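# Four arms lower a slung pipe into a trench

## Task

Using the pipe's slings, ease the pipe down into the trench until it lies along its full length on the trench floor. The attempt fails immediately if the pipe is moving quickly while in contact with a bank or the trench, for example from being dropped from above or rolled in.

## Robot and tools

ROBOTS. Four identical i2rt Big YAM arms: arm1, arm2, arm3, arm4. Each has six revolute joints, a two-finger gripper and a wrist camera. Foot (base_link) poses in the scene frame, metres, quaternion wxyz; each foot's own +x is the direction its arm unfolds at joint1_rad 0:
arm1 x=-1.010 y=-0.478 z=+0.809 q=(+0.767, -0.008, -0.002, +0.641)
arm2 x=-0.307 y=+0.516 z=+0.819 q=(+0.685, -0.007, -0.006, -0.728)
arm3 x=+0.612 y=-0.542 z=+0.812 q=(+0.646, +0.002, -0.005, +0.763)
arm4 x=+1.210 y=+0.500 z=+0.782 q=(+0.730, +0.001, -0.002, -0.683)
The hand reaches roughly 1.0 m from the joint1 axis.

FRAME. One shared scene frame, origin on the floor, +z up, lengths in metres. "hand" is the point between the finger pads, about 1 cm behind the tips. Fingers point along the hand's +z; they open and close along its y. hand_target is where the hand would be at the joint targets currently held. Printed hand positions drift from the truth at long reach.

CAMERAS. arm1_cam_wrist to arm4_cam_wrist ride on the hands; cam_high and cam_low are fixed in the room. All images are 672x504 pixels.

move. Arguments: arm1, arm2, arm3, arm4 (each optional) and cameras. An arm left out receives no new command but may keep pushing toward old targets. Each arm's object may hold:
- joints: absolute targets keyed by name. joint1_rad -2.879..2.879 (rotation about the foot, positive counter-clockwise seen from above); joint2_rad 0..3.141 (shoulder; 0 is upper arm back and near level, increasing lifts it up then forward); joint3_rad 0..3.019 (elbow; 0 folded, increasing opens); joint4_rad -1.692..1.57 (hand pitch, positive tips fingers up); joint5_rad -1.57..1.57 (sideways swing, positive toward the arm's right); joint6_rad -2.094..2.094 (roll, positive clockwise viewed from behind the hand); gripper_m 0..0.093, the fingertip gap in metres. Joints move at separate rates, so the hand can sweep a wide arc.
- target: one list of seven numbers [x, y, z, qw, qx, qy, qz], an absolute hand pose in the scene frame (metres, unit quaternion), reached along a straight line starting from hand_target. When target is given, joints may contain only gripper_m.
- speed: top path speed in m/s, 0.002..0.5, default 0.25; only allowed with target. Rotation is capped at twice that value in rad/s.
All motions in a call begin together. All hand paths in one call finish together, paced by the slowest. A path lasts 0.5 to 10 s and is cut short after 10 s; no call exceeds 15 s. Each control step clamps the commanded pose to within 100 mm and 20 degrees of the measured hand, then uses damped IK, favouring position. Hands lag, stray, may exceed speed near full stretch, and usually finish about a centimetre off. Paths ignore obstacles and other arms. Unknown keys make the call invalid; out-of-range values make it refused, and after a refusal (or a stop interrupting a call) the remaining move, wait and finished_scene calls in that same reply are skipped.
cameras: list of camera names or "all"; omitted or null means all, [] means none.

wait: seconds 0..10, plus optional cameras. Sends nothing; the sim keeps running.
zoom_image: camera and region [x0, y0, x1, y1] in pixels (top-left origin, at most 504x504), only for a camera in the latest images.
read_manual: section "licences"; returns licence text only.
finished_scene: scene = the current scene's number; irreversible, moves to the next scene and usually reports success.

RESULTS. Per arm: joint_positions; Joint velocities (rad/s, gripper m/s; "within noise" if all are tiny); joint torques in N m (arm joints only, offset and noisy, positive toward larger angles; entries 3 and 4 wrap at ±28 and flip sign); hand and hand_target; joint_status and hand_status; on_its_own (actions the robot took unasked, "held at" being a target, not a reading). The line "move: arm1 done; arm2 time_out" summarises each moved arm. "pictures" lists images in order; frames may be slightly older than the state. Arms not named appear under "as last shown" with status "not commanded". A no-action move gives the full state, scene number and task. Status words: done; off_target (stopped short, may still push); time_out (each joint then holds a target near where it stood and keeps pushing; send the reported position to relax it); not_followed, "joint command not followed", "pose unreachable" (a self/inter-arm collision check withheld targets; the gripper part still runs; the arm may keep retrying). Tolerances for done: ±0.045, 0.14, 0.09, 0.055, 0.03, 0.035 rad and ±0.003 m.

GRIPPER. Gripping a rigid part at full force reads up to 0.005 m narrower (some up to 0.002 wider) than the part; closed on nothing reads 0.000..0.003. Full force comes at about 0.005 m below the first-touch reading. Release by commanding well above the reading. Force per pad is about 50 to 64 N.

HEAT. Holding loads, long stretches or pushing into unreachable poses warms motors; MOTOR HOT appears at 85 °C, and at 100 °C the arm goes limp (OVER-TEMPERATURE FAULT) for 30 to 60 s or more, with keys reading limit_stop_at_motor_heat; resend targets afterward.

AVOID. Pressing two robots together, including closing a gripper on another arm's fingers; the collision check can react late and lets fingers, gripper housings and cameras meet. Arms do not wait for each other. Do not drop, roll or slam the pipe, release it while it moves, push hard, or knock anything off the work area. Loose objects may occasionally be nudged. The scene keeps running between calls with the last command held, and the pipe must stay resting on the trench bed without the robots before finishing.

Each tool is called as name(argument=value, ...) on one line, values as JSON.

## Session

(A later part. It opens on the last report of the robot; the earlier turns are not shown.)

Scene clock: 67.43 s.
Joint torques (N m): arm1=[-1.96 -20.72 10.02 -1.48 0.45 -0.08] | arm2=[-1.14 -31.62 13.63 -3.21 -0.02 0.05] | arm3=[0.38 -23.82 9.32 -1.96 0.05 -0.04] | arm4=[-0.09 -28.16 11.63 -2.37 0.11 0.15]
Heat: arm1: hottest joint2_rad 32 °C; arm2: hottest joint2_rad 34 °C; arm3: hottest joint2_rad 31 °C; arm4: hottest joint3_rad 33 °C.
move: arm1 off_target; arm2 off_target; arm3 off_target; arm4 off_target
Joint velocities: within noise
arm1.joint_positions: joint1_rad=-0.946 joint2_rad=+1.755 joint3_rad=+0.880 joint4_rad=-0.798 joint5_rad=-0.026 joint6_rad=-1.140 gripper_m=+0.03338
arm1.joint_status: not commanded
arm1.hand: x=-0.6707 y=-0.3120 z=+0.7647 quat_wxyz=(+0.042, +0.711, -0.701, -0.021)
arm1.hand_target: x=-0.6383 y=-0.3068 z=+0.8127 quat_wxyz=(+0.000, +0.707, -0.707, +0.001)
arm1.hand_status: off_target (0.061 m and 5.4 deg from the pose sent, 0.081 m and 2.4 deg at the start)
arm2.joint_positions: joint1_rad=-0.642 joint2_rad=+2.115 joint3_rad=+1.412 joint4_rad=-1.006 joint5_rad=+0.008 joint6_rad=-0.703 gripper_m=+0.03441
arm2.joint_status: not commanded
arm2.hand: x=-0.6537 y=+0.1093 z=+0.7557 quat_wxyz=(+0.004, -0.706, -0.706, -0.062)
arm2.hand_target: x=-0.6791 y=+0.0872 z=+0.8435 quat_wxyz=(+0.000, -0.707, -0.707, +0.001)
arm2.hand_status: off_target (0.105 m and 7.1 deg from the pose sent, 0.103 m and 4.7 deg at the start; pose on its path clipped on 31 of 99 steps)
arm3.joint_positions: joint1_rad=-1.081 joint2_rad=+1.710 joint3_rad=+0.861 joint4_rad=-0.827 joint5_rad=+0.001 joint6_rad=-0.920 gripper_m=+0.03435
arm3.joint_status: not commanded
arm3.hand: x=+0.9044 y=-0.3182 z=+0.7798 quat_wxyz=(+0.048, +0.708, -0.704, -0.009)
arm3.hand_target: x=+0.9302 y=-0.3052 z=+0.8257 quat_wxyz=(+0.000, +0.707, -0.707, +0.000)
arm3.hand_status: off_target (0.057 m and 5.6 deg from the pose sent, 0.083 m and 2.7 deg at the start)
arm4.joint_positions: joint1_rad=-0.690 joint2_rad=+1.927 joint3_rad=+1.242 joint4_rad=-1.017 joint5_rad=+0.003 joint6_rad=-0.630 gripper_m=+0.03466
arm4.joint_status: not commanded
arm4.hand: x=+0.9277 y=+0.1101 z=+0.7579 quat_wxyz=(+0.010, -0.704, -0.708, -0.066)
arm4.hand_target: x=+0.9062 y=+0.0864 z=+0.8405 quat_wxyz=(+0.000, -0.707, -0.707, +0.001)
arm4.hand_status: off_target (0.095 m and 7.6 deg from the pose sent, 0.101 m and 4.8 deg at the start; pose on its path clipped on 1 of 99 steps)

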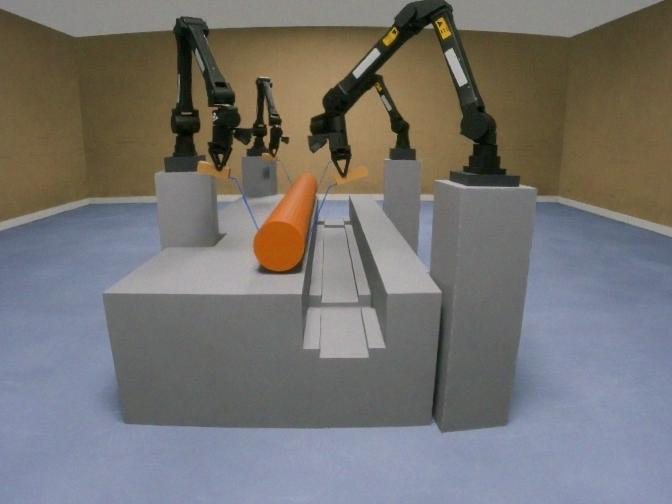

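move(arm1={"target": [-0.636, -0.300, 0.857, 0, 0.7071, -0.7071, 0], "speed": 0.03}, arm2={"target": [-0.684, 0.088, 0.864, 0, 0.7071, 0.7071, 0], "speed": 0.03}, arm3={"target": [0.932, -0.298, 0.870, 0, 0.7071, -0.7071, 0], "speed": 0.03}, arm4={"target": [0.903, 0.088, 0.854, 0, 0.7071, 0.7071, 0], "speed": 0.03}, cameras=["cam_low", "cam_high"])

Scene clock: 85.67 s.
Joint torques (N m): arm1=[-1.9 -20.6 11.63 -1.65 0.48 -0.03] | arm2=[-1.61 -32.03 13.18 -3.3 0.02 -0.02] | arm3=[0.44 -23.94 10.84 -2.11 0.06 -0.05] | arm4=[-0.5 -28.22 11.36 -2.39 0.15 0.08]
Heat: arm1: hottest joint3_rad 35 °C; arm2: hottest joint3_rad 39 °C; arm3: hottest joint2_rad 33 °C; arm4: hottest joint3_rad 37 °C.
move: arm1 off_target; arm2 off_target; arm3 off_target; arm4 off_target
Joint velocities: within noise
arm1.joint_positions: joint1_rad=-0.936 joint2_rad=+1.687 joint3_rad=+0.917 joint4_rad=-0.914 joint5_rad=-0.026 joint6_rad=-1.128 gripper_m=+0.03338
arm1.joint_status: not commanded
arm1.hand: x=-0.6714 y=-0.3073 z=+0.8005 quat_wxyz=(+0.048, +0.710, -0.702, -0.023)
arm1.hand_target: x=-0.6390 y=-0.3010 z=+0.8546 quat_wxyz=(+0.000, +0.707, -0.707, +0.001)
arm1.hand_status: off_target (0.067 m and 6.1 deg from the pose sent, 0.099 m and 5.4 deg at the start)
arm2.joint_positions: joint1_rad=-0.642 joint2_rad=+2.098 joint3_rad=+1.412 joint4_rad=-1.023 joint5_rad=+0.008 joint6_rad=-0.702 gripper_m=+0.03441
arm2.joint_status: not commanded
arm2.hand: x=-0.6533 y=+0.1099 z=+0.7653 quat_wxyz=(+0.004, -0.706, -0.706, -0.061)
arm2.hand_target: x=-0.6789 y=+0.0929 z=+0.8536 quat_wxyz=(+0.001, -0.707, -0.707, +0.001)
arm2.hand_status: off_target (0.106 m and 7.1 deg from the pose sent, 0.114 m and 7.1 deg at the start; pose on its path clipped on 35 of 60 steps)
arm3.joint_positions: joint1_rad=-1.069 joint2_rad=+1.650 joint3_rad=+0.905 joint4_rad=-0.946 joint5_rad=+0.001 joint6_rad=-0.908 gripper_m=+0.03435
arm3.joint_status: not commanded
arm3.hand: x=+0.9036 y=-0.3136 z=+0.8147 quat_wxyz=(+0.055, +0.708, -0.704, -0.009)
arm3.hand_target: x=+0.9296 y=-0.2996 z=+0.8674 quat_wxyz=(+0.000, +0.707, -0.707, +0.001)
arm3.hand_status: off_target (0.064 m and 6.4 deg from the pose sent, 0.096 m and 5.6 deg at the start)
arm4.joint_positions: joint1_rad=-0.690 joint2_rad=+1.909 joint3_rad=+1.242 joint4_rad=-1.032 joint5_rad=+0.003 joint6_rad=-0.630 gripper_m=+0.03466
arm4.joint_status: not commanded
arm4.hand: x=+0.9281 y=+0.1107 z=+0.7667 quat_wxyz=(+0.009, -0.704, -0.708, -0.064)
arm4.hand_target: x=+0.9061 y=+0.0920 z=+0.8490 quat_wxyz=(+0.001, -0.707, -0.707, +0.001)
arm4.hand_status: off_target (0.094 m and 7.4 deg from the pose sent, 0.102 m and 7.6 deg at the start)
pictures: cam_high, cam_low

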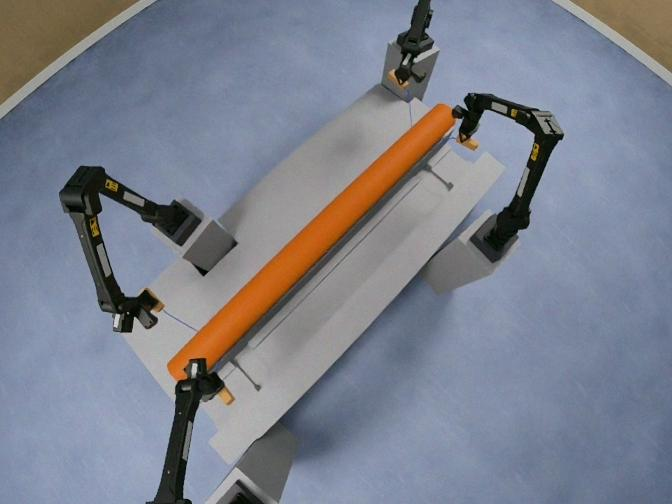

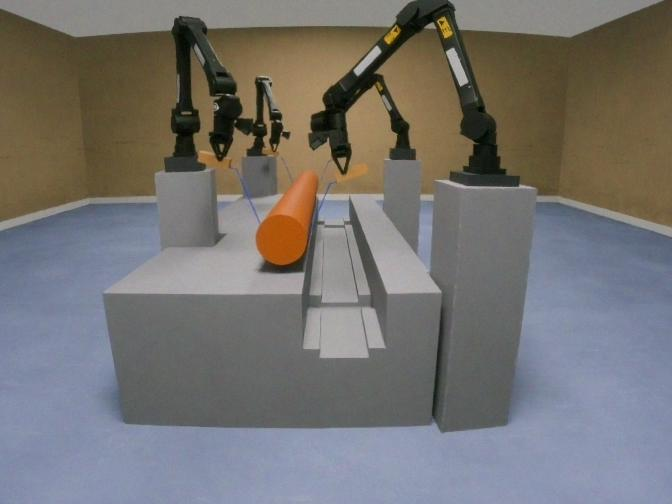

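move(arm1={"target": [-0.636, -0.195, 0.868, 0, 0.7071, -0.7071, 0], "speed": 0.04}, arm2={"target": [-0.684, 0.195, 0.864, 0, 0.7071, 0.7071, 0], "speed": 0.04}, arm3={"target": [0.932, -0.193, 0.880, 0, 0.7071, -0.7071, 0], "speed": 0.04}, arm4={"target": [0.903, 0.195, 0.854, 0, 0.7071, 0.7071, 0], "speed": 0.04}, cameras=["cam_low"])

move(arm1={"target": [-0.636, -0.108, 0.875, 0, 0.7071, -0.7071, 0], "speed": 0.04}, arm2={"target": [-0.684, 0.280, 0.862, 0, 0.7071, 0.7071, 0], "speed": 0.04}, arm3={"target": [0.932, -0.104, 0.878, 0, 0.7071, -0.7071, 0], "speed": 0.04}, arm4={"target": [0.903, 0.280, 0.856, 0, 0.7071, 0.7071, 0], "speed": 0.04}, cameras=["cam_low"])

Scene clock: 92.03 s.
Joint torques (N m): arm1=[-1.73 -18.9 13.14 -1.44 0.37 0.01] | arm2=[-3.37 -27.81 9.32 -1.51 -0.01 -0.1] | arm3=[0.32 -24.59 11.93 -2.04 0.03 0] | arm4=[-1.61 -24 7.75 -0.81 0.15 -0.13]
Heat: arm1: hottest joint3_rad 36 °C; arm2: hottest joint3_rad 40 °C; arm3: hottest joint2_rad 34 °C; arm4: hottest joint3_rad 37 °C.
move: arm1 off_target; arm2 off_target; arm3 off_target; arm4 off_target
Joint velocities: within noise
arm1.joint_positions: joint1_rad=-0.731 joint2_rad=+1.746 joint3_rad=+1.083 joint4_rad=-0.986 joint5_rad=-0.026 joint6_rad=-0.931 gripper_m=+0.03338
arm1.joint_status: not commanded
arm1.hand: x=-0.6683 y=-0.2069 z=+0.8225 quat_wxyz=(+0.036, +0.714, -0.699, -0.010)
arm1.hand_target: x=-0.6384 y=-0.1967 z=+0.8677 quat_wxyz=(-0.001, +0.707, -0.707, +0.000)
arm1.hand_status: off_target (0.057 m and 4.4 deg from the pose sent, 0.136 m and 6.1 deg at the start)
arm2.joint_positions: joint1_rad=-0.761 joint2_rad=+1.914 joint3_rad=+1.216 joint4_rad=-0.999 joint5_rad=+0.012 joint6_rad=-0.836 gripper_m=+0.03441
arm2.joint_status: not commanded
arm2.hand: x=-0.6566 y=+0.1946 z=+0.8005 quat_wxyz=(-0.002, -0.701, -0.711, -0.057)
arm2.hand_target: x=-0.6819 y=+0.1962 z=+0.8602 quat_wxyz=(+0.002, -0.707, -0.707, +0.000)
arm2.hand_status: off_target (0.069 m and 6.5 deg from the pose sent, 0.134 m and 7.1 deg at the start)
arm3.joint_positions: joint1_rad=-0.892 joint2_rad=+1.770 joint3_rad=+1.123 joint4_rad=-1.022 joint5_rad=+0.000 joint6_rad=-0.738 gripper_m=+0.03435
arm3.joint_status: not commanded
arm3.hand: x=+0.9074 y=-0.2111 z=+0.8296 quat_wxyz=(+0.044, +0.710, -0.703, +0.000)
arm3.hand_target: x=+0.9301 y=-0.1950 z=+0.8793 quat_wxyz=(-0.001, +0.707, -0.707, +0.000)
arm3.hand_status: off_target (0.059 m and 5.1 deg from the pose sent, 0.140 m and 6.4 deg at the start)
arm4.joint_positions: joint1_rad=-0.820 joint2_rad=+1.714 joint3_rad=+1.049 joint4_rad=-1.020 joint5_rad=+0.005 joint6_rad=-0.756 gripper_m=+0.03466
arm4.joint_status: not commanded
arm4.hand: x=+0.9238 y=+0.1977 z=+0.7973 quat_wxyz=(+0.002, -0.705, -0.707, -0.057)
arm4.hand_target: x=+0.9047 y=+0.1959 z=+0.8503 quat_wxyz=(+0.002, -0.707, -0.707, +0.000)
arm4.hand_status: off_target (0.060 m and 6.6 deg from the pose sent, 0.124 m and 7.4 deg at the start)

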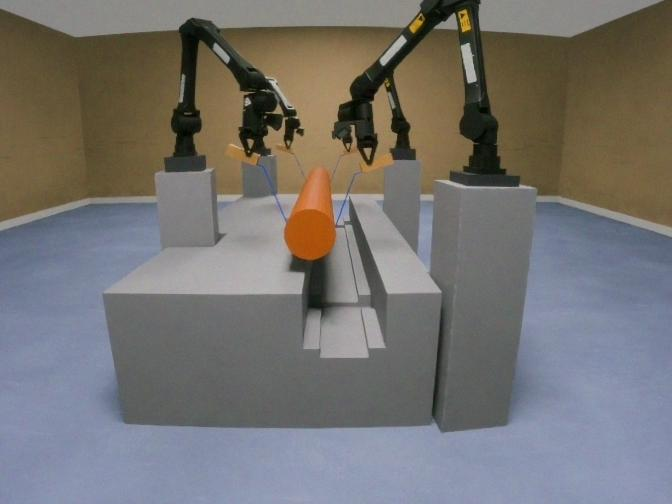

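Scene clock: 95.23 s.
Joint torques (N m): arm1=[-2.2 -22.36 13.64 -1.46 0.37 -0.02] | arm2=[-3.49 -23.82 9.4 -1.33 0.11 -0.09] | arm3=[0.26 -28.98 12.21 -2.02 0.02 0.03] | arm4=[-1.73 -20.19 7.97 -0.9 0.28 -0.13]
Heat: arm1: hottest joint3_rad 37 °C; arm2: hottest joint3_rad 39 °C; arm3: hottest joint2_rad 34 °C; arm4: hottest joint3_rad 37 °C.
move: arm1 off_target; arm2 off_target; arm3 off_target; arm4 off_target
Joint velocities: within noise
arm1.joint_positions: joint1_rad=-0.599 joint2_rad=+1.876 joint3_rad=+1.269 joint4_rad=-1.054 joint5_rad=-0.026 joint6_rad=-0.799 gripper_m=+0.03338
arm1.joint_status: not commanded
arm1.hand: x=-0.6680 y=-0.1246 z=+0.8193 quat_wxyz=(+0.043, +0.713, -0.699, -0.005)
arm1.hand_target: x=-0.6389 y=-0.1107 z=+0.8745 quat_wxyz=(-0.001, +0.707, -0.707, +0.000)
arm1.hand_status: off_target (0.066 m and 5.1 deg from the pose sent, 0.117 m and 4.4 deg at the start)
arm2.joint_positions: joint1_rad=-0.904 joint2_rad=+1.786 joint3_rad=+1.056 joint4_rad=-0.956 joint5_rad=+0.010 joint6_rad=-0.981 gripper_m=+0.03441
arm2.joint_status: not commanded
arm2.hand: x=-0.6580 y=+0.2755 z=+0.8113 quat_wxyz=(-0.011, -0.700, -0.712, -0.051)
arm2.hand_target: x=-0.6821 y=+0.2806 z=+0.8592 quat_wxyz=(+0.001, -0.707, -0.707, -0.001)
arm2.hand_status: off_target (0.057 m and 6.0 deg from the pose sent, 0.109 m and 6.5 deg at the start)
arm3.joint_positions: joint1_rad=-0.782 joint2_rad=+1.941 joint3_rad=+1.347 joint4_rad=-1.084 joint5_rad=-0.001 joint6_rad=-0.628 gripper_m=+0.03435
arm3.joint_status: not commanded
arm3.hand: x=+0.9086 y=-0.1250 z=+0.8175 quat_wxyz=(+0.049, +0.710, -0.702, +0.006)
arm3.hand_target: x=+0.9298 y=-0.1068 z=+0.8771 quat_wxyz=(-0.001, +0.707, -0.707, +0.000)
arm3.hand_status: off_target (0.068 m and 5.7 deg from the pose sent, 0.120 m and 5.1 deg at the start)
arm4.joint_positions: joint1_rad=-0.979 joint2_rad=+1.562 joint3_rad=+0.895 joint4_rad=-1.003 joint5_rad=+0.001 joint6_rad=-0.917 gripper_m=+0.03466
arm4.joint_status: not commanded
arm4.hand: x=+0.9225 y=+0.2789 z=+0.8102 quat_wxyz=(-0.009, -0.705, -0.708, -0.050)
arm4.hand_target: x=+0.9044 y=+0.2804 z=+0.8530 quat_wxyz=(+0.001, -0.707, -0.707, +0.000)
arm4.hand_status: off_target (0.050 m and 5.8 deg from the pose sent, 0.103 m and 6.6 deg at the start)

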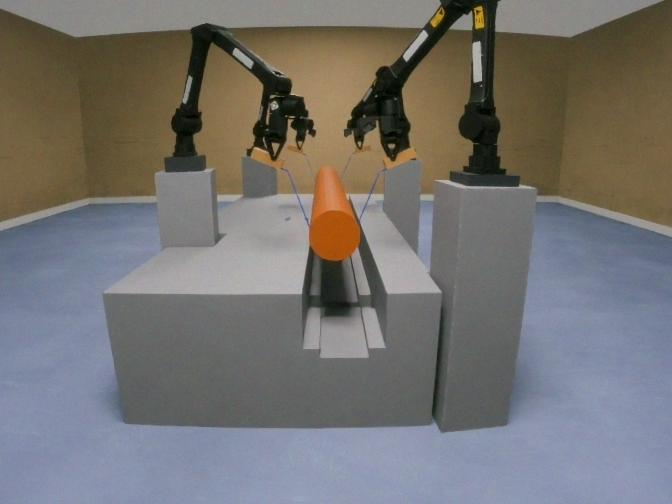

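move(arm1={"target": [-0.636, -0.085, 0.835, 0, 0.7071, -0.7071, 0], "speed": 0.03}, arm2={"target": [-0.684, 0.298, 0.822, 0, 0.7071, 0.7071, 0], "speed": 0.03}, arm3={"target": [0.932, -0.086, 0.834, 0, 0.7071, -0.7071, 0], "speed": 0.03}, arm4={"target": [0.903, 0.293, 0.822, 0, 0.7071, 0.7071, 0], "speed": 0.03}, cameras=["cam_low"])

zoom_image(camera="cam_low", region=[290, 160, 390, 260])

zoom_image(camera="cam_low", region=[290, 240, 400, 370])

Scene clock: 101.20 s.
Joint torques (N m): arm1=[-1.73 -23.94 12.71 -0.62 0.37 -0.04] | arm2=[-3.84 -20.66 8.7 -1.07 0.1 -0.02] | arm3=[0.32 -29.45 11.18 -1.14 0.02 0.01] | arm4=[-1.67 -16.44 7.66 -0.51 0.25 -0.14]
Heat: arm1: hottest joint3_rad 39 °C; arm2: hottest joint2_rad 39 °C; arm3: hottest joint3_rad 35 °C; arm4: hottest joint3_rad 36 °C.
move: arm1 off_target; arm2 off_target; arm3 off_target; arm4 off_target
Joint velocities: within noise
arm1.joint_positions: joint1_rad=-0.571 joint2_rad=+1.963 joint3_rad=+1.292 joint4_rad=-1.010 joint5_rad=-0.026 joint6_rad=-0.766 gripper_m=+0.03338
arm1.joint_status: not commanded
arm1.hand: x=-0.6716 y=-0.1087 z=+0.7828 quat_wxyz=(+0.054, +0.711, -0.701, -0.003)
arm1.hand_target: x=-0.6388 y=-0.0881 z=+0.8355 quat_wxyz=(+0.000, +0.707, -0.707, +0.000)
arm1.hand_status: off_target (0.068 m and 6.3 deg from the pose sent, 0.053 m and 5.1 deg at the start)
arm2.joint_positions: joint1_rad=-0.938 joint2_rad=+1.797 joint3_rad=+0.996 joint4_rad=-0.852 joint5_rad=+0.010 joint6_rad=-1.020 gripper_m=+0.03441
arm2.joint_status: not commanded
arm2.hand: x=-0.6603 y=+0.2907 z=+0.7892 quat_wxyz=(-0.009, -0.699, -0.714, -0.034)
arm2.hand_target: x=-0.6828 y=+0.2983 z=+0.8207 quat_wxyz=(+0.001, -0.707, -0.707, +0.000)
arm2.hand_status: off_target (0.041 m and 4.2 deg from the pose sent, 0.036 m and 6.0 deg at the start)
arm3.joint_positions: joint1_rad=-0.765 joint2_rad=+2.022 joint3_rad=+1.363 joint4_rad=-1.026 joint5_rad=-0.001 joint6_rad=-0.610 gripper_m=+0.03435
arm3.joint_status: not commanded
arm3.hand: x=+0.9069 y=-0.1117 z=+0.7803 quat_wxyz=(+0.052, +0.710, -0.703, +0.008)
arm3.hand_target: x=+0.9301 y=-0.0887 z=+0.8340 quat_wxyz=(+0.000, +0.707, -0.707, +0.000)
arm3.hand_status: off_target (0.065 m and 6.1 deg from the pose sent, 0.048 m and 5.7 deg at the start)
arm4.joint_positions: joint1_rad=-1.007 joint2_rad=+1.562 joint3_rad=+0.835 joint4_rad=-0.914 joint5_rad=+0.000 joint6_rad=-0.947 gripper_m=+0.03466
arm4.joint_status: not commanded
arm4.hand: x=+0.9226 y=+0.2914 z=+0.7920 quat_wxyz=(-0.008, -0.704, -0.709, -0.035)
arm4.hand_target: x=+0.9039 y=+0.2933 z=+0.8207 quat_wxyz=(+0.001, -0.707, -0.707, +0.000)
arm4.hand_status: off_target (0.036 m and 4.1 deg from the pose sent, 0.027 m and 5.8 deg at the start)

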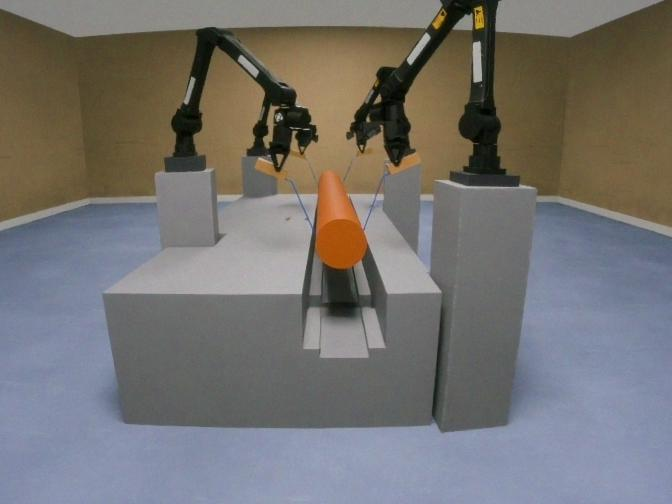

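Scaled by 5.040.

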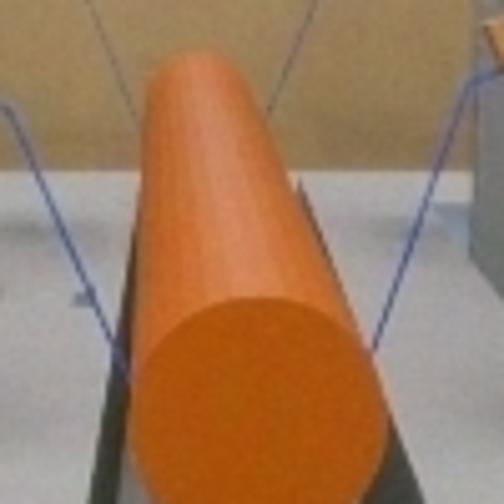

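Scaled by 3.877.

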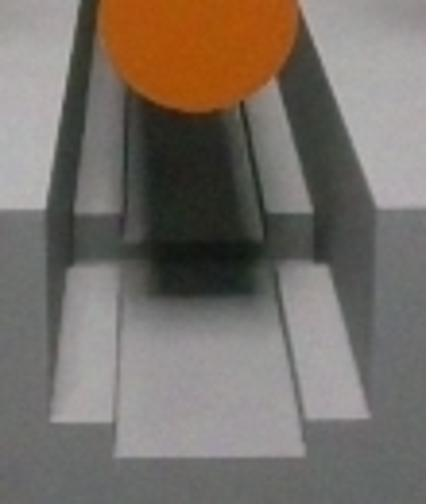

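move(arm1={"target": [-0.636, -0.057, 0.836, 0, 0.7071, -0.7071, 0], "speed": 0.03}, arm2={"target": [-0.684, 0.325, 0.822, 0, 0.7071, 0.7071, 0], "speed": 0.03}, arm3={"target": [0.932, -0.084, 0.834, 0, 0.7071, -0.7071, 0], "speed": 0.03}, arm4={"target": [0.903, 0.294, 0.822, 0, 0.7071, 0.7071, 0], "speed": 0.03}, cameras=["cam_low"])

zoom_image(camera="cam_low", region=[290, 160, 390, 260])

zoom_image(camera="cam_low", region=[290, 240, 400, 370])

Scene clock: 109.10 s.
Joint torques (N m): arm1=[-2.32 -24.35 13.34 -1.65 0.31 0.02] | arm2=[-3.55 -22.65 8.12 -1.2 0.16 -0.05] | arm3=[0.44 -29.39 11.29 -1.32 0.01 0.01] | arm4=[-1.85 -16.5 7.8 -0.59 0.25 -0.12]
Heat: arm1: hottest joint3_rad 41 °C; arm2: hottest joint2_rad 39 °C; arm3: hottest joint2_rad 36 °C; arm4: hottest joint3_rad 36 °C.
move: arm1 off_target; arm2 off_target; arm3 off_target; arm4 off_target
Joint velocities: within noise
arm1.joint_positions: joint1_rad=-0.535 joint2_rad=+2.012 joint3_rad=+1.358 joint4_rad=-1.009 joint5_rad=-0.025 joint6_rad=-0.733 gripper_m=+0.03338
arm1.joint_status: not commanded
arm1.hand: x=-0.6689 y=-0.0787 z=+0.7768 quat_wxyz=(+0.045, +0.713, -0.700, -0.002)
arm1.hand_target: x=-0.6387 y=-0.0601 z=+0.8358 quat_wxyz=(-0.001, +0.707, -0.707, +0.000)
arm1.hand_status: off_target (0.071 m and 5.3 deg from the pose sent, 0.082 m and 6.3 deg at the start)
arm2.joint_positions: joint1_rad=-0.994 joint2_rad=+1.796 joint3_rad=+0.958 joint4_rad=-0.837 joint5_rad=+0.010 joint6_rad=-1.073 gripper_m=+0.03441
arm2.joint_status: not commanded
arm2.hand: x=-0.6581 y=+0.3187 z=+0.7793 quat_wxyz=(-0.015, -0.700, -0.713, -0.045)
arm2.hand_target: x=-0.6826 y=+0.3253 z=+0.8196 quat_wxyz=(+0.001, -0.707, -0.707, -0.001)
arm2.hand_status: off_target (0.050 m and 5.5 deg from the pose sent, 0.053 m and 4.2 deg at the start)
arm3.joint_positions: joint1_rad=-0.764 joint2_rad=+2.025 joint3_rad=+1.368 joint4_rad=-1.024 joint5_rad=-0.001 joint6_rad=-0.608 gripper_m=+0.03435
arm3.joint_status: not commanded
arm3.hand: x=+0.9080 y=-0.1091 z=+0.7806 quat_wxyz=(+0.050, +0.710, -0.703, +0.007)
arm3.hand_target: x=+0.9302 y=-0.0865 z=+0.8340 quat_wxyz=(+0.000, +0.707, -0.707, +0.000)
arm3.hand_status: off_target (0.064 m and 5.8 deg from the pose sent, 0.065 m and 6.1 deg at the start)
arm4.joint_positions: joint1_rad=-1.009 joint2_rad=+1.562 joint3_rad=+0.831 joint4_rad=-0.911 joint5_rad=+0.000 joint6_rad=-0.951 gripper_m=+0.03466
arm4.joint_status: not commanded
arm4.hand: x=+0.9233 y=+0.2926 z=+0.7908 quat_wxyz=(-0.008, -0.704, -0.709, -0.036)
arm4.hand_target: x=+0.9040 y=+0.2943 z=+0.8206 quat_wxyz=(+0.001, -0.707, -0.707, +0.000)
arm4.hand_status: off_target (0.037 m and 4.2 deg from the pose sent, 0.036 m and 4.1 deg at the start)

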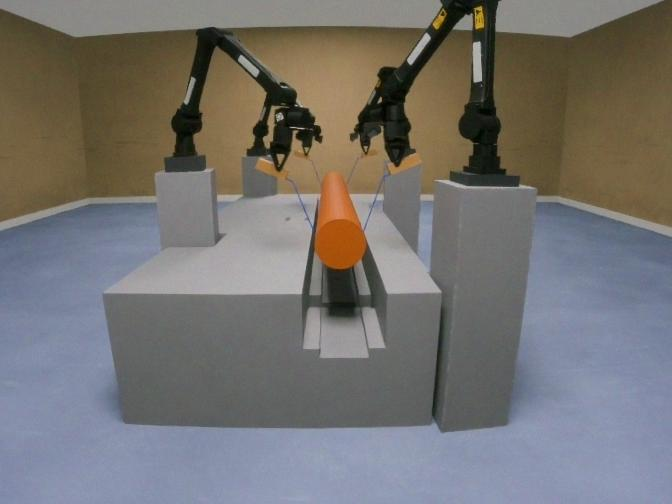

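Scaled by 5.040.

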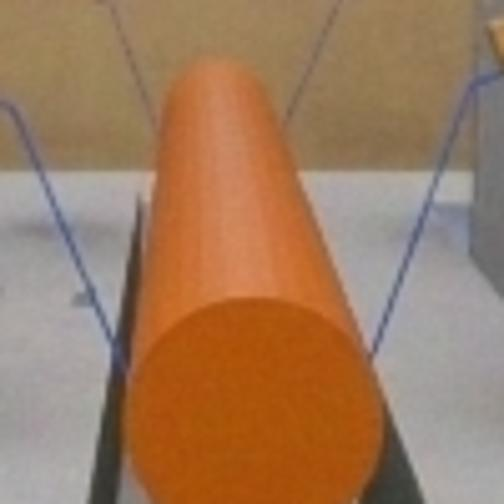

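Scaled by 3.877.

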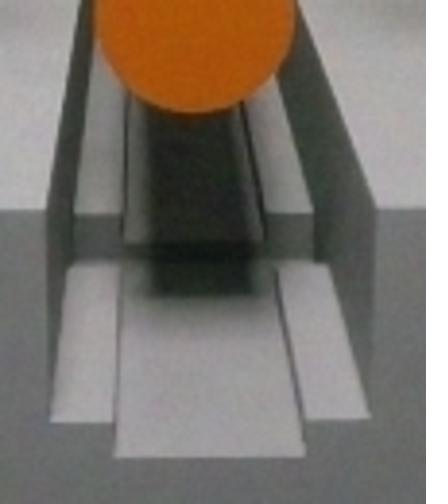

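move(arm1={"target": [-0.636, -0.049, 0.748, 0, 0.7071, -0.7071, 0], "speed": 0.03}, arm2={"target": [-0.684, 0.322, 0.734, 0, 0.7071, 0.7071, 0], "speed": 0.03}, arm3={"target": [0.932, -0.074, 0.745, 0, 0.7071, -0.7071, 0], "speed": 0.03}, arm4={"target": [0.903, 0.294, 0.733, 0, 0.7071, 0.7071, 0], "speed": 0.03}, cameras=["cam_low"])

zoom_image(camera="cam_low", region=[290, 160, 390, 260])

zoom_image(camera="cam_low", region=[290, 240, 400, 370])

Scene clock: 117.97 s.
Joint torques (N m): arm1=[-1.85 -25.35 10.19 -0.51 0.32 0.02] | arm2=[-3.43 -20.84 6.06 -0.94 0.11 -0.04] | arm3=[0.5 -30.56 8.9 -0.9 0.01 0.04] | arm4=[-1.85 -17.14 5.2 -0.36 0.23 -0.11]
Heat: arm1: hottest joint3_rad 43 °C; arm2: hottest joint2_rad 40 °C; arm3: hottest joint3_rad 37 °C; arm4: hottest joint3_rad 35 °C.
move: arm1 off_target; arm2 off_target; arm3 off_target; arm4 off_target
Joint velocities: within noise
arm1.joint_positions: joint1_rad=-0.526 joint2_rad=+2.153 joint3_rad=+1.358 joint4_rad=-0.871 joint5_rad=-0.025 joint6_rad=-0.722 gripper_m=+0.03338
arm1.joint_status: not commanded
arm1.hand: x=-0.6681 y=-0.0719 z=+0.7020 quat_wxyz=(+0.047, +0.712, -0.700, -0.001)
arm1.hand_target: x=-0.6378 y=-0.0511 z=+0.7483 quat_wxyz=(+0.000, +0.707, -0.707, +0.000)
arm1.hand_status: off_target (0.061 m and 5.4 deg from the pose sent, 0.053 m and 5.3 deg at the start)
arm2.joint_positions: joint1_rad=-0.994 joint2_rad=+1.955 joint3_rad=+0.924 joint4_rad=-0.611 joint5_rad=+0.010 joint6_rad=-1.075 gripper_m=+0.03441
arm2.joint_status: not commanded
arm2.hand: x=-0.6608 y=+0.3160 z=+0.7066 quat_wxyz=(-0.011, -0.699, -0.714, -0.029)
arm2.hand_target: x=-0.6833 y=+0.3223 z=+0.7328 quat_wxyz=(+0.001, -0.707, -0.707, +0.000)
arm2.hand_status: off_target (0.036 m and 3.7 deg from the pose sent, 0.052 m and 5.5 deg at the start)
arm3.joint_positions: joint1_rad=-0.756 joint2_rad=+2.178 joint3_rad=+1.368 joint4_rad=-0.860 joint5_rad=-0.001 joint6_rad=-0.600 gripper_m=+0.03435
arm3.joint_status: not commanded
arm3.hand: x=+0.9091 y=-0.0991 z=+0.6984 quat_wxyz=(+0.044, +0.710, -0.703, +0.007)
arm3.hand_target: x=+0.9309 y=-0.0757 z=+0.7449 quat_wxyz=(+0.000, +0.707, -0.707, +0.000)
arm3.hand_status: off_target (0.058 m and 5.2 deg from the pose sent, 0.056 m and 5.8 deg at the start)
arm4.joint_positions: joint1_rad=-1.012 joint2_rad=+1.752 joint3_rad=+0.767 joint4_rad=-0.645 joint5_rad=+0.000 joint6_rad=-0.954 gripper_m=+0.03466
arm4.joint_status: not commanded
arm4.hand: x=+0.9230 y=+0.2931 z=+0.7083 quat_wxyz=(-0.007, -0.704, -0.710, -0.030)
arm4.hand_target: x=+0.9036 y=+0.2942 z=+0.7317 quat_wxyz=(+0.001, -0.707, -0.707, +0.000)
arm4.hand_status: off_target (0.032 m and 3.6 deg from the pose sent, 0.061 m and 4.2 deg at the start)

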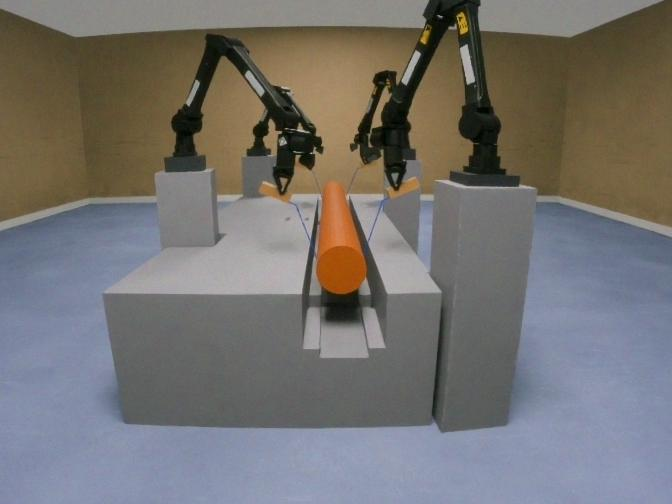

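Scaled by 5.040.

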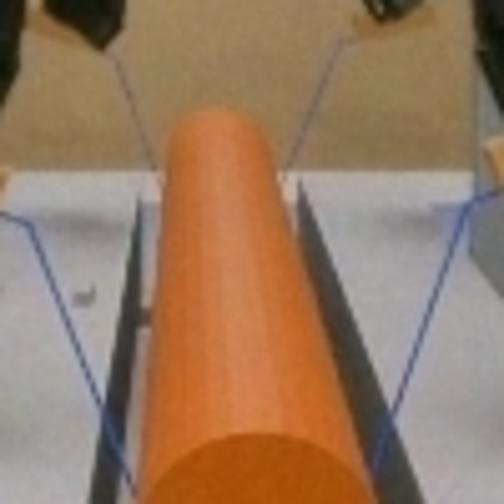

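Scaled by 3.877.

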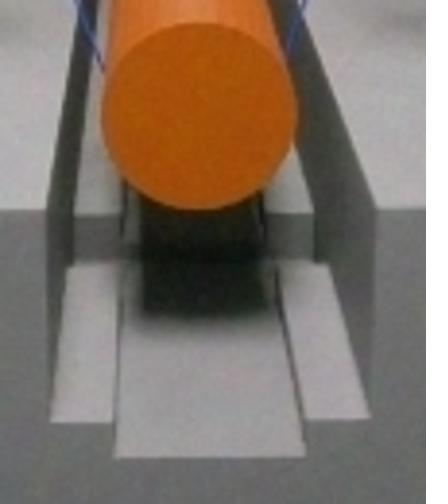

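move(arm1={"target": [-0.636, -0.043, 0.676, 0, 0.7071, -0.7071, 0], "speed": 0.03}, arm2={"target": [-0.684, 0.316, 0.662, 0, 0.7071, 0.7071, 0], "speed": 0.03}, arm3={"target": [0.932, -0.066, 0.675, 0, 0.7071, -0.7071, 0], "speed": 0.03}, arm4={"target": [0.903, 0.290, 0.662, 0, 0.7071, 0.7071, 0], "speed": 0.03}, cameras=["cam_low"])

zoom_image(camera="cam_low", region=[290, 160, 390, 260])

zoom_image(camera="cam_low", region=[290, 240, 400, 370])

Scene clock: 125.10 s.
Joint torques (N m): arm1=[-1.67 -25.47 9.17 -0.57 0.32 0.02] | arm2=[-2.61 -20.95 5.55 -0.95 0.09 0.06] | arm3=[0.62 -31.15 8.14 -0.87 0 0.03] | arm4=[-1.2 -18.08 3.45 -0.18 0.2 -0.01]
Heat: arm1: hottest joint3_rad 44 °C; arm2: hottest joint2_rad 40 °C; arm3: hottest joint3_rad 37 °C; arm4: hottest joint3_rad 35 °C.
move: arm1 off_target; arm2 off_target; arm3 off_target; arm4 off_target
Joint velocities: within noise
arm1.joint_positions: joint1_rad=-0.518 joint2_rad=+2.284 joint3_rad=+1.370 joint4_rad=-0.744 joint5_rad=-0.025 joint6_rad=-0.713 gripper_m=+0.03338
arm1.joint_status: not commanded
arm1.hand: x=-0.6692 y=-0.0685 z=+0.6348 quat_wxyz=(+0.043, +0.712, -0.701, -0.001)
arm1.hand_target: x=-0.6374 y=-0.0448 z=+0.6767 quat_wxyz=(+0.000, +0.707, -0.707, +0.000)
arm1.hand_status: off_target (0.059 m and 5.0 deg from the pose sent, 0.050 m and 5.4 deg at the start)
arm2.joint_positions: joint1_rad=-0.994 joint2_rad=+2.131 joint3_rad=+0.924 joint4_rad=-0.440 joint5_rad=+0.010 joint6_rad=-1.075 gripper_m=+0.03441
arm2.joint_status: not commanded
arm2.hand: x=-0.6544 y=+0.3185 z=+0.6365 quat_wxyz=(-0.011, -0.699, -0.714, -0.031)
arm2.hand_target: x=-0.6832 y=+0.3166 z=+0.6615 quat_wxyz=(+0.001, -0.707, -0.707, +0.000)
arm2.hand_status: off_target (0.039 m and 4.0 deg from the pose sent, 0.050 m and 3.7 deg at the start)
arm3.joint_positions: joint1_rad=-0.750 joint2_rad=+2.310 joint3_rad=+1.387 joint4_rad=-0.743 joint5_rad=-0.001 joint6_rad=-0.592 gripper_m=+0.03435
arm3.joint_status: not commanded
arm3.hand: x=+0.9077 y=-0.0953 z=+0.6324 quat_wxyz=(+0.042, +0.709, -0.704, +0.007)
arm3.hand_target: x=+0.9309 y=-0.0677 z=+0.6752 quat_wxyz=(+0.000, +0.707, -0.707, +0.000)
arm3.hand_status: off_target (0.057 m and 4.9 deg from the pose sent, 0.047 m and 5.2 deg at the start)
arm4.joint_positions: joint1_rad=-1.012 joint2_rad=+1.947 joint3_rad=+0.762 joint4_rad=-0.440 joint5_rad=+0.001 joint6_rad=-0.954 gripper_m=+0.03466
arm4.joint_status: not commanded
arm4.hand: x=+0.9226 y=+0.2924 z=+0.6395 quat_wxyz=(-0.007, -0.704, -0.710, -0.028)
arm4.hand_target: x=+0.9035 y=+0.2901 z=+0.6609 quat_wxyz=(+0.001, -0.707, -0.707, +0.000)
arm4.hand_status: off_target (0.030 m and 3.3 deg from the pose sent, 0.051 m and 3.6 deg at the start)

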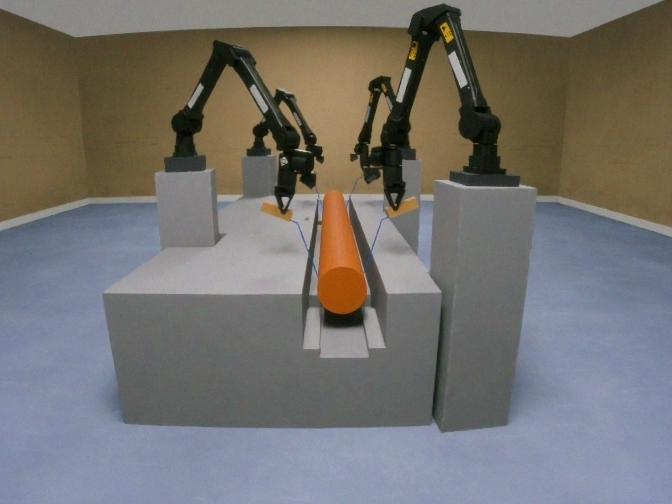

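Scaled by 5.040.

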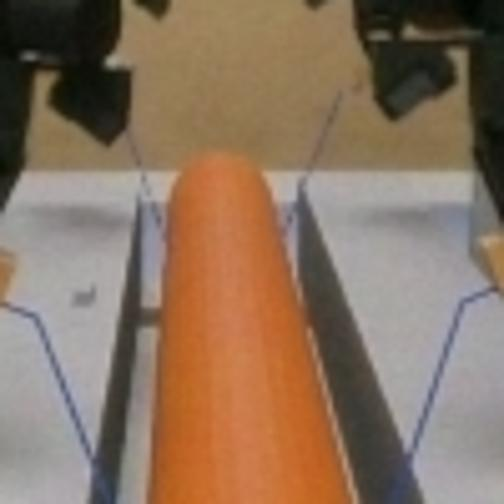

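Scaled by 3.877.

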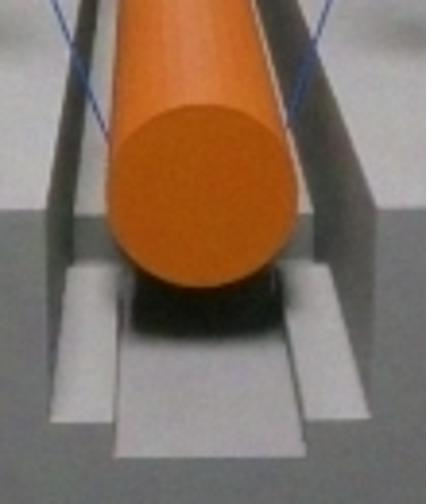

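move(arm1={"target": [-0.636, -0.041, 0.640, 0, 0.7071, -0.7071, 0], "speed": 0.025}, arm2={"target": [-0.684, 0.314, 0.625, 0, 0.7071, 0.7071, 0], "speed": 0.025}, arm3={"target": [0.932, -0.062, 0.640, 0, 0.7071, -0.7071, 0], "speed": 0.025}, arm4={"target": [0.903, 0.286, 0.625, 0, 0.7071, 0.7071, 0], "speed": 0.025}, cameras=["cam_low"])

move(arm1={"target": [-0.636, -0.040, 0.622, 0, 0.7071, -0.7071, 0], "speed": 0.015}, arm2={"target": [-0.684, 0.312, 0.606, 0, 0.7071, 0.7071, 0], "speed": 0.015}, arm3={"target": [0.932, -0.060, 0.624, 0, 0.7071, -0.7071, 0], "speed": 0.015}, arm4={"target": [0.903, 0.284, 0.610, 0, 0.7071, 0.7071, 0], "speed": 0.015}, cameras=["cam_low"])

zoom_image(camera="cam_low", region=[290, 160, 390, 260])

zoom_image(camera="cam_low", region=[290, 240, 400, 370])

Scene clock: 132.03 s.
Joint torques (N m): arm1=[-1.14 -25.35 8.51 -0.34 0.31 0] | arm2=[-2.49 -21.25 4.67 -0.85 0.06 0.1] | arm3=[0.67 -31.21 7.51 -0.83 0 0.04] | arm4=[-0.62 -18.14 3.67 -0.21 0.18 0.08]
Heat: arm1: hottest joint3_rad 43 °C; arm2: hottest joint2_rad 39 °C; arm3: hottest joint2_rad 36 °C; arm4: hottest joint3_rad 34 °C.
move: arm1 off_target; arm2 off_target; arm3 off_target; arm4 off_target
Joint velocities: within noise
arm1.joint_positions: joint1_rad=-0.516 joint2_rad=+2.354 joint3_rad=+1.391 joint4_rad=-0.689 joint5_rad=-0.024 joint6_rad=-0.710 gripper_m=+0.03338
arm1.joint_status: not commanded
arm1.hand: x=-0.6679 y=-0.0663 z=+0.6023 quat_wxyz=(+0.040, +0.712, -0.701, +0.000)
arm1.hand_target: x=-0.6370 y=-0.0426 z=+0.6407 quat_wxyz=(+0.000, +0.707, -0.707, +0.000)
arm1.hand_status: off_target (0.055 m and 4.6 deg from the pose sent, 0.044 m and 5.0 deg at the start)
arm2.joint_positions: joint1_rad=-0.994 joint2_rad=+2.228 joint3_rad=+0.947 joint4_rad=-0.363 joint5_rad=+0.010 joint6_rad=-1.075 gripper_m=+0.03441
arm2.joint_status: not commanded
arm2.hand: x=-0.6548 y=+0.3177 z=+0.6011 quat_wxyz=(-0.011, -0.699, -0.714, -0.029)
arm2.hand_target: x=-0.6833 y=+0.3146 z=+0.6245 quat_wxyz=(+0.000, -0.707, -0.707, +0.000)
arm2.hand_status: off_target (0.038 m and 3.8 deg from the pose sent, 0.032 m and 4.0 deg at the start)
arm3.joint_positions: joint1_rad=-0.747 joint2_rad=+2.383 joint3_rad=+1.414 joint4_rad=-0.693 joint5_rad=-0.001 joint6_rad=-0.588 gripper_m=+0.03435
arm3.joint_status: not commanded
arm3.hand: x=+0.9082 y=-0.0914 z=+0.5995 quat_wxyz=(+0.040, +0.709, -0.704, +0.006)
arm3.hand_target: x=+0.9311 y=-0.0636 z=+0.6401 quat_wxyz=(+0.000, +0.707, -0.707, +0.000)
arm3.hand_status: off_target (0.055 m and 4.6 deg from the pose sent, 0.042 m and 4.9 deg at the start)
arm4.joint_positions: joint1_rad=-1.012 joint2_rad=+2.053 joint3_rad=+0.762 joint4_rad=-0.342 joint5_rad=+0.001 joint6_rad=-0.954 gripper_m=+0.03466
arm4.joint_status: not commanded
arm4.hand: x=+0.9280 y=+0.2962 z=+0.6033 quat_wxyz=(-0.007, -0.704, -0.710, -0.031)
arm4.hand_target: x=+0.9036 y=+0.2864 z=+0.6244 quat_wxyz=(+0.000, -0.707, -0.707, +0.000)
arm4.hand_status: off_target (0.035 m and 3.7 deg from the pose sent, 0.025 m and 3.3 deg at the start)

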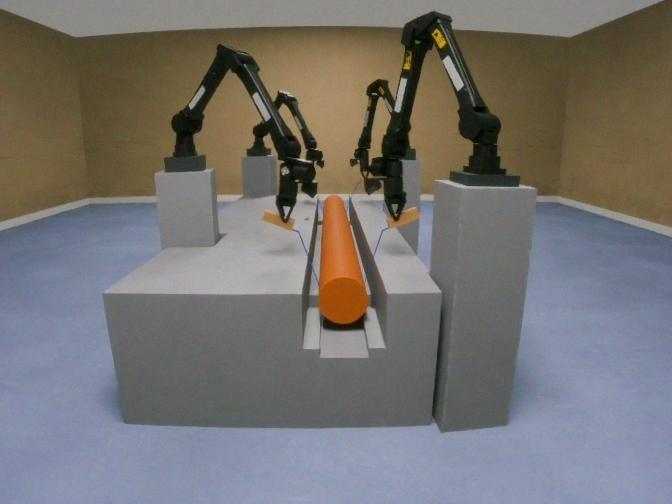

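Scene clock: 133.77 s.
Joint torques (N m): arm1=[-1.32 -25.05 8.35 -0.32 0.28 0.01] | arm2=[-2.14 -21.07 4.01 -0.9 0.11 0.13] | arm3=[0.73 -31.09 7.24 -0.81 0 0.03] | arm4=[-0.5 -18.37 3.08 -0.24 0.17 0.12]
Heat: arm1: hottest joint3_rad 43 °C; arm2: hottest joint2_rad 39 °C; arm3: hottest joint2_rad 37 °C; arm4: hottest joint3_rad 34 °C.
move: arm1 off_target; arm2 off_target; arm3 off_target; arm4 off_target
Joint velocities: within noise
arm1.joint_positions: joint1_rad=-0.515 joint2_rad=+2.389 joint3_rad=+1.403 joint4_rad=-0.665 joint5_rad=-0.024 joint6_rad=-0.709 gripper_m=+0.03338
arm1.joint_status: not commanded
arm1.hand: x=-0.6678 y=-0.0657 z=+0.5860 quat_wxyz=(+0.039, +0.712, -0.701, +0.000)
arm1.hand_target: x=-0.6371 y=-0.0415 z=+0.6227 quat_wxyz=(+0.000, +0.707, -0.707, +0.000)
arm1.hand_status: off_target (0.054 m and 4.6 deg from the pose sent, 0.046 m and 4.7 deg at the start)
arm2.joint_positions: joint1_rad=-0.994 joint2_rad=+2.275 joint3_rad=+0.968 joint4_rad=-0.328 joint5_rad=+0.009 joint6_rad=-1.075 gripper_m=+0.03441
arm2.joint_status: not commanded
arm2.hand: x=-0.6583 y=+0.3152 z=+0.5844 quat_wxyz=(-0.010, -0.700, -0.714, -0.025)
arm2.hand_target: x=-0.6834 y=+0.3125 z=+0.6055 quat_wxyz=(+0.000, -0.707, -0.707, +0.000)
arm2.hand_status: off_target (0.034 m and 3.3 deg from the pose sent, 0.030 m and 3.8 deg at the start)
arm3.joint_positions: joint1_rad=-0.744 joint2_rad=+2.415 joint3_rad=+1.431 joint4_rad=-0.672 joint5_rad=-0.001 joint6_rad=-0.587 gripper_m=+0.03435
arm3.joint_status: not commanded
arm3.hand: x=+0.9085 y=-0.0883 z=+0.5853 quat_wxyz=(+0.038, +0.709, -0.704, +0.006)
arm3.hand_target: x=+0.9313 y=-0.0613 z=+0.6242 quat_wxyz=(+0.000, +0.707, -0.707, +0.000)
arm3.hand_status: off_target (0.053 m and 4.4 deg from the pose sent, 0.046 m and 4.6 deg at the start)
arm4.joint_positions: joint1_rad=-1.012 joint2_rad=+2.098 joint3_rad=+0.777 joint4_rad=-0.307 joint5_rad=+0.001 joint6_rad=-0.954 gripper_m=+0.03466
arm4.joint_status: not commanded
arm4.hand: x=+0.9252 y=+0.2941 z=+0.5894 quat_wxyz=(-0.007, -0.704, -0.710, -0.029)
arm4.hand_target: x=+0.9035 y=+0.2843 z=+0.6093 quat_wxyz=(+0.000, -0.707, -0.707, +0.000)
arm4.hand_status: off_target (0.032 m and 3.4 deg from the pose sent, 0.029 m and 3.7 deg at the start)

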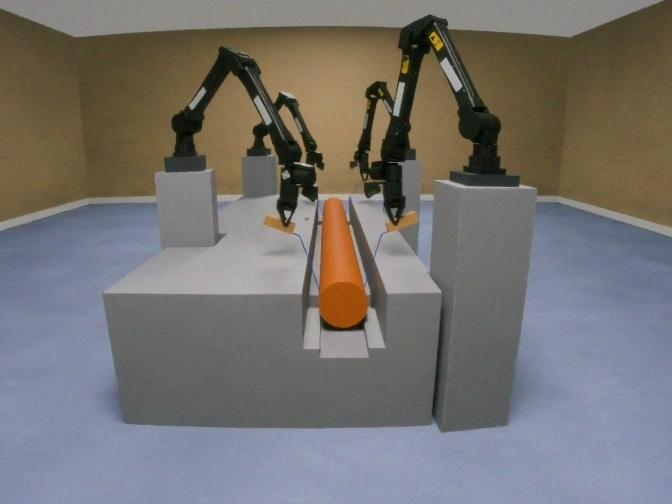

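Scaled by 5.040.

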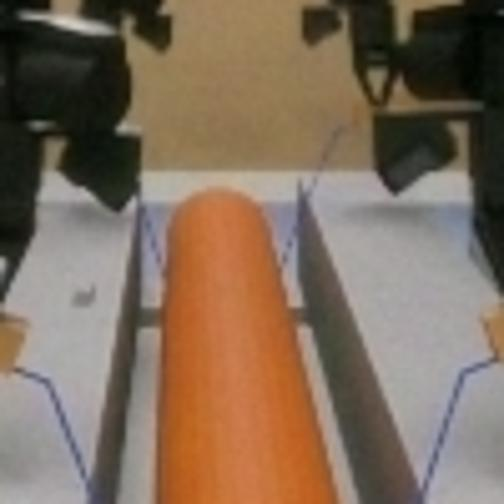

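Scaled by 3.877.

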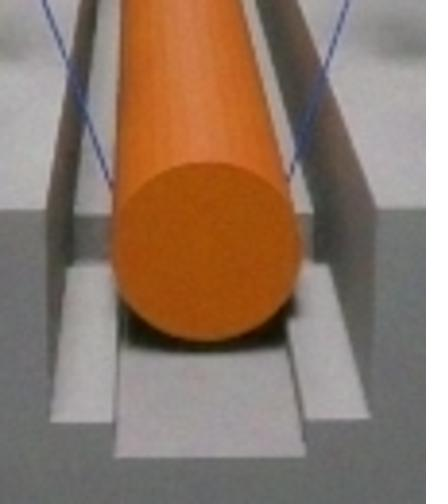

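move(arm1={"target": [-0.636, -0.041, 0.609, 0, 0.7071, -0.7071, 0], "speed": 0.015}, arm2={"target": [-0.684, 0.311, 0.593, 0, 0.7071, 0.7071, 0], "speed": 0.015}, arm3={"target": [0.932, -0.063, 0.614, 0, 0.7071, -0.7071, 0], "speed": 0.015}, arm4={"target": [0.903, 0.280, 0.600, 0, 0.7071, 0.7071, 0], "speed": 0.015}, cameras=["cam_low"])

zoom_image(camera="cam_low", region=[290, 240, 400, 370])

zoom_image(camera="cam_low", region=[290, 160, 390, 260])

Scene clock: 138.50 s.
Joint torques (N m): arm1=[-1.61 -25.05 8.03 -0.24 0.28 -0.01] | arm2=[-2.02 -21.01 3.62 -0.83 0.19 0.14] | arm3=[0.38 -30.86 6.94 -0.83 0.01 0] | arm4=[0.09 -18.37 2.82 -0.18 0.15 0.22]
Heat: arm1: hottest joint3_rad 42 °C; arm2: hottest joint2_rad 39 °C; arm3: hottest joint2_rad 38 °C; arm4: hottest joint3_rad 33 °C.
move: arm1 off_target; arm2 off_target; arm3 off_target; arm4 off_target
Joint velocities: within noise
arm1.joint_positions: joint1_rad=-0.514 joint2_rad=+2.410 joint3_rad=+1.411 joint4_rad=-0.646 joint5_rad=-0.024 joint6_rad=-0.709 gripper_m=+0.03338
arm1.joint_status: not commanded
arm1.hand: x=-0.6668 y=-0.0644 z=+0.5761 quat_wxyz=(+0.036, +0.712, -0.701, +0.000)
arm1.hand_target: x=-0.6370 y=-0.0423 z=+0.6096 quat_wxyz=(+0.000, +0.707, -0.707, +0.000)
arm1.hand_status: off_target (0.051 m and 4.3 deg from the pose sent, 0.046 m and 4.6 deg at the start)
arm2.joint_positions: joint1_rad=-0.994 joint2_rad=+2.307 joint3_rad=+0.983 joint4_rad=-0.305 joint5_rad=+0.006 joint6_rad=-1.074 gripper_m=+0.03441
arm2.joint_status: not commanded
arm2.hand: x=-0.6608 y=+0.3132 z=+0.5730 quat_wxyz=(-0.010, -0.700, -0.714, -0.022)
arm2.hand_target: x=-0.6837 y=+0.3113 z=+0.5926 quat_wxyz=(+0.000, -0.707, -0.707, +0.000)
arm2.hand_status: off_target (0.031 m and 3.0 deg from the pose sent, 0.027 m and 3.3 deg at the start)
arm3.joint_positions: joint1_rad=-0.744 joint2_rad=+2.429 joint3_rad=+1.431 joint4_rad=-0.653 joint5_rad=-0.001 joint6_rad=-0.586 gripper_m=+0.03435
arm3.joint_status: not commanded
arm3.hand: x=+0.9083 y=-0.0881 z=+0.5780 quat_wxyz=(+0.035, +0.709, -0.704, +0.005)
arm3.hand_target: x=+0.9313 y=-0.0641 z=+0.6141 quat_wxyz=(+0.000, +0.707, -0.707, +0.000)
arm3.hand_status: off_target (0.050 m and 4.0 deg from the pose sent, 0.045 m and 4.4 deg at the start)
arm4.joint_positions: joint1_rad=-1.011 joint2_rad=+2.128 joint3_rad=+0.791 joint4_rad=-0.289 joint5_rad=+0.001 joint6_rad=-0.954 gripper_m=+0.03466
arm4.joint_status: not commanded
arm4.hand: x=+0.9230 y=+0.2920 z=+0.5801 quat_wxyz=(-0.007, -0.703, -0.710, -0.028)
arm4.hand_target: x=+0.9035 y=+0.2804 z=+0.5994 quat_wxyz=(+0.000, -0.707, -0.707, +0.000)
arm4.hand_status: off_target (0.031 m and 3.3 deg from the pose sent, 0.028 m and 3.4 deg at the start)

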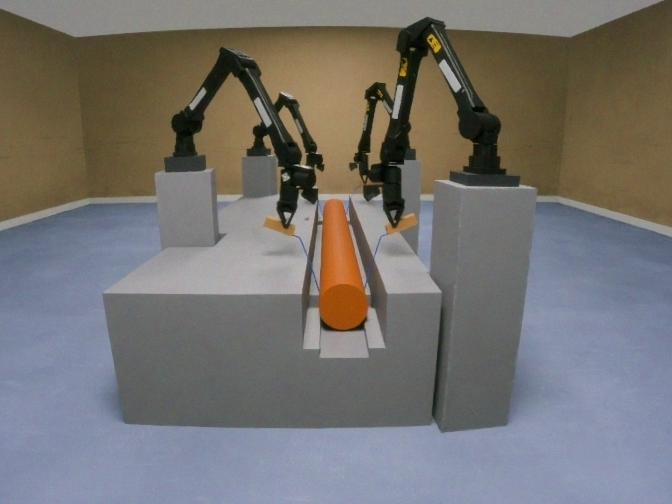

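Scaled by 3.877.

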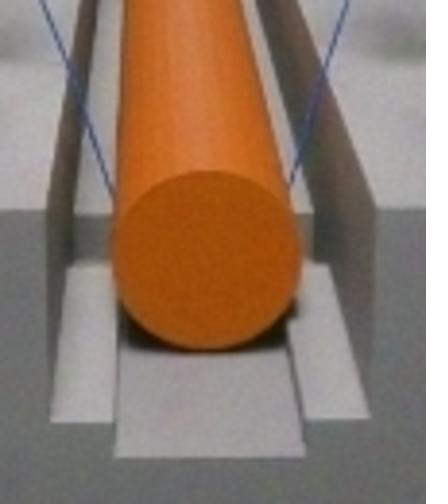

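Scaled by 5.040.

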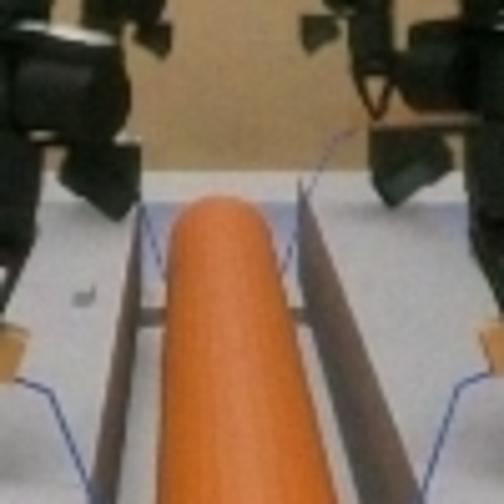

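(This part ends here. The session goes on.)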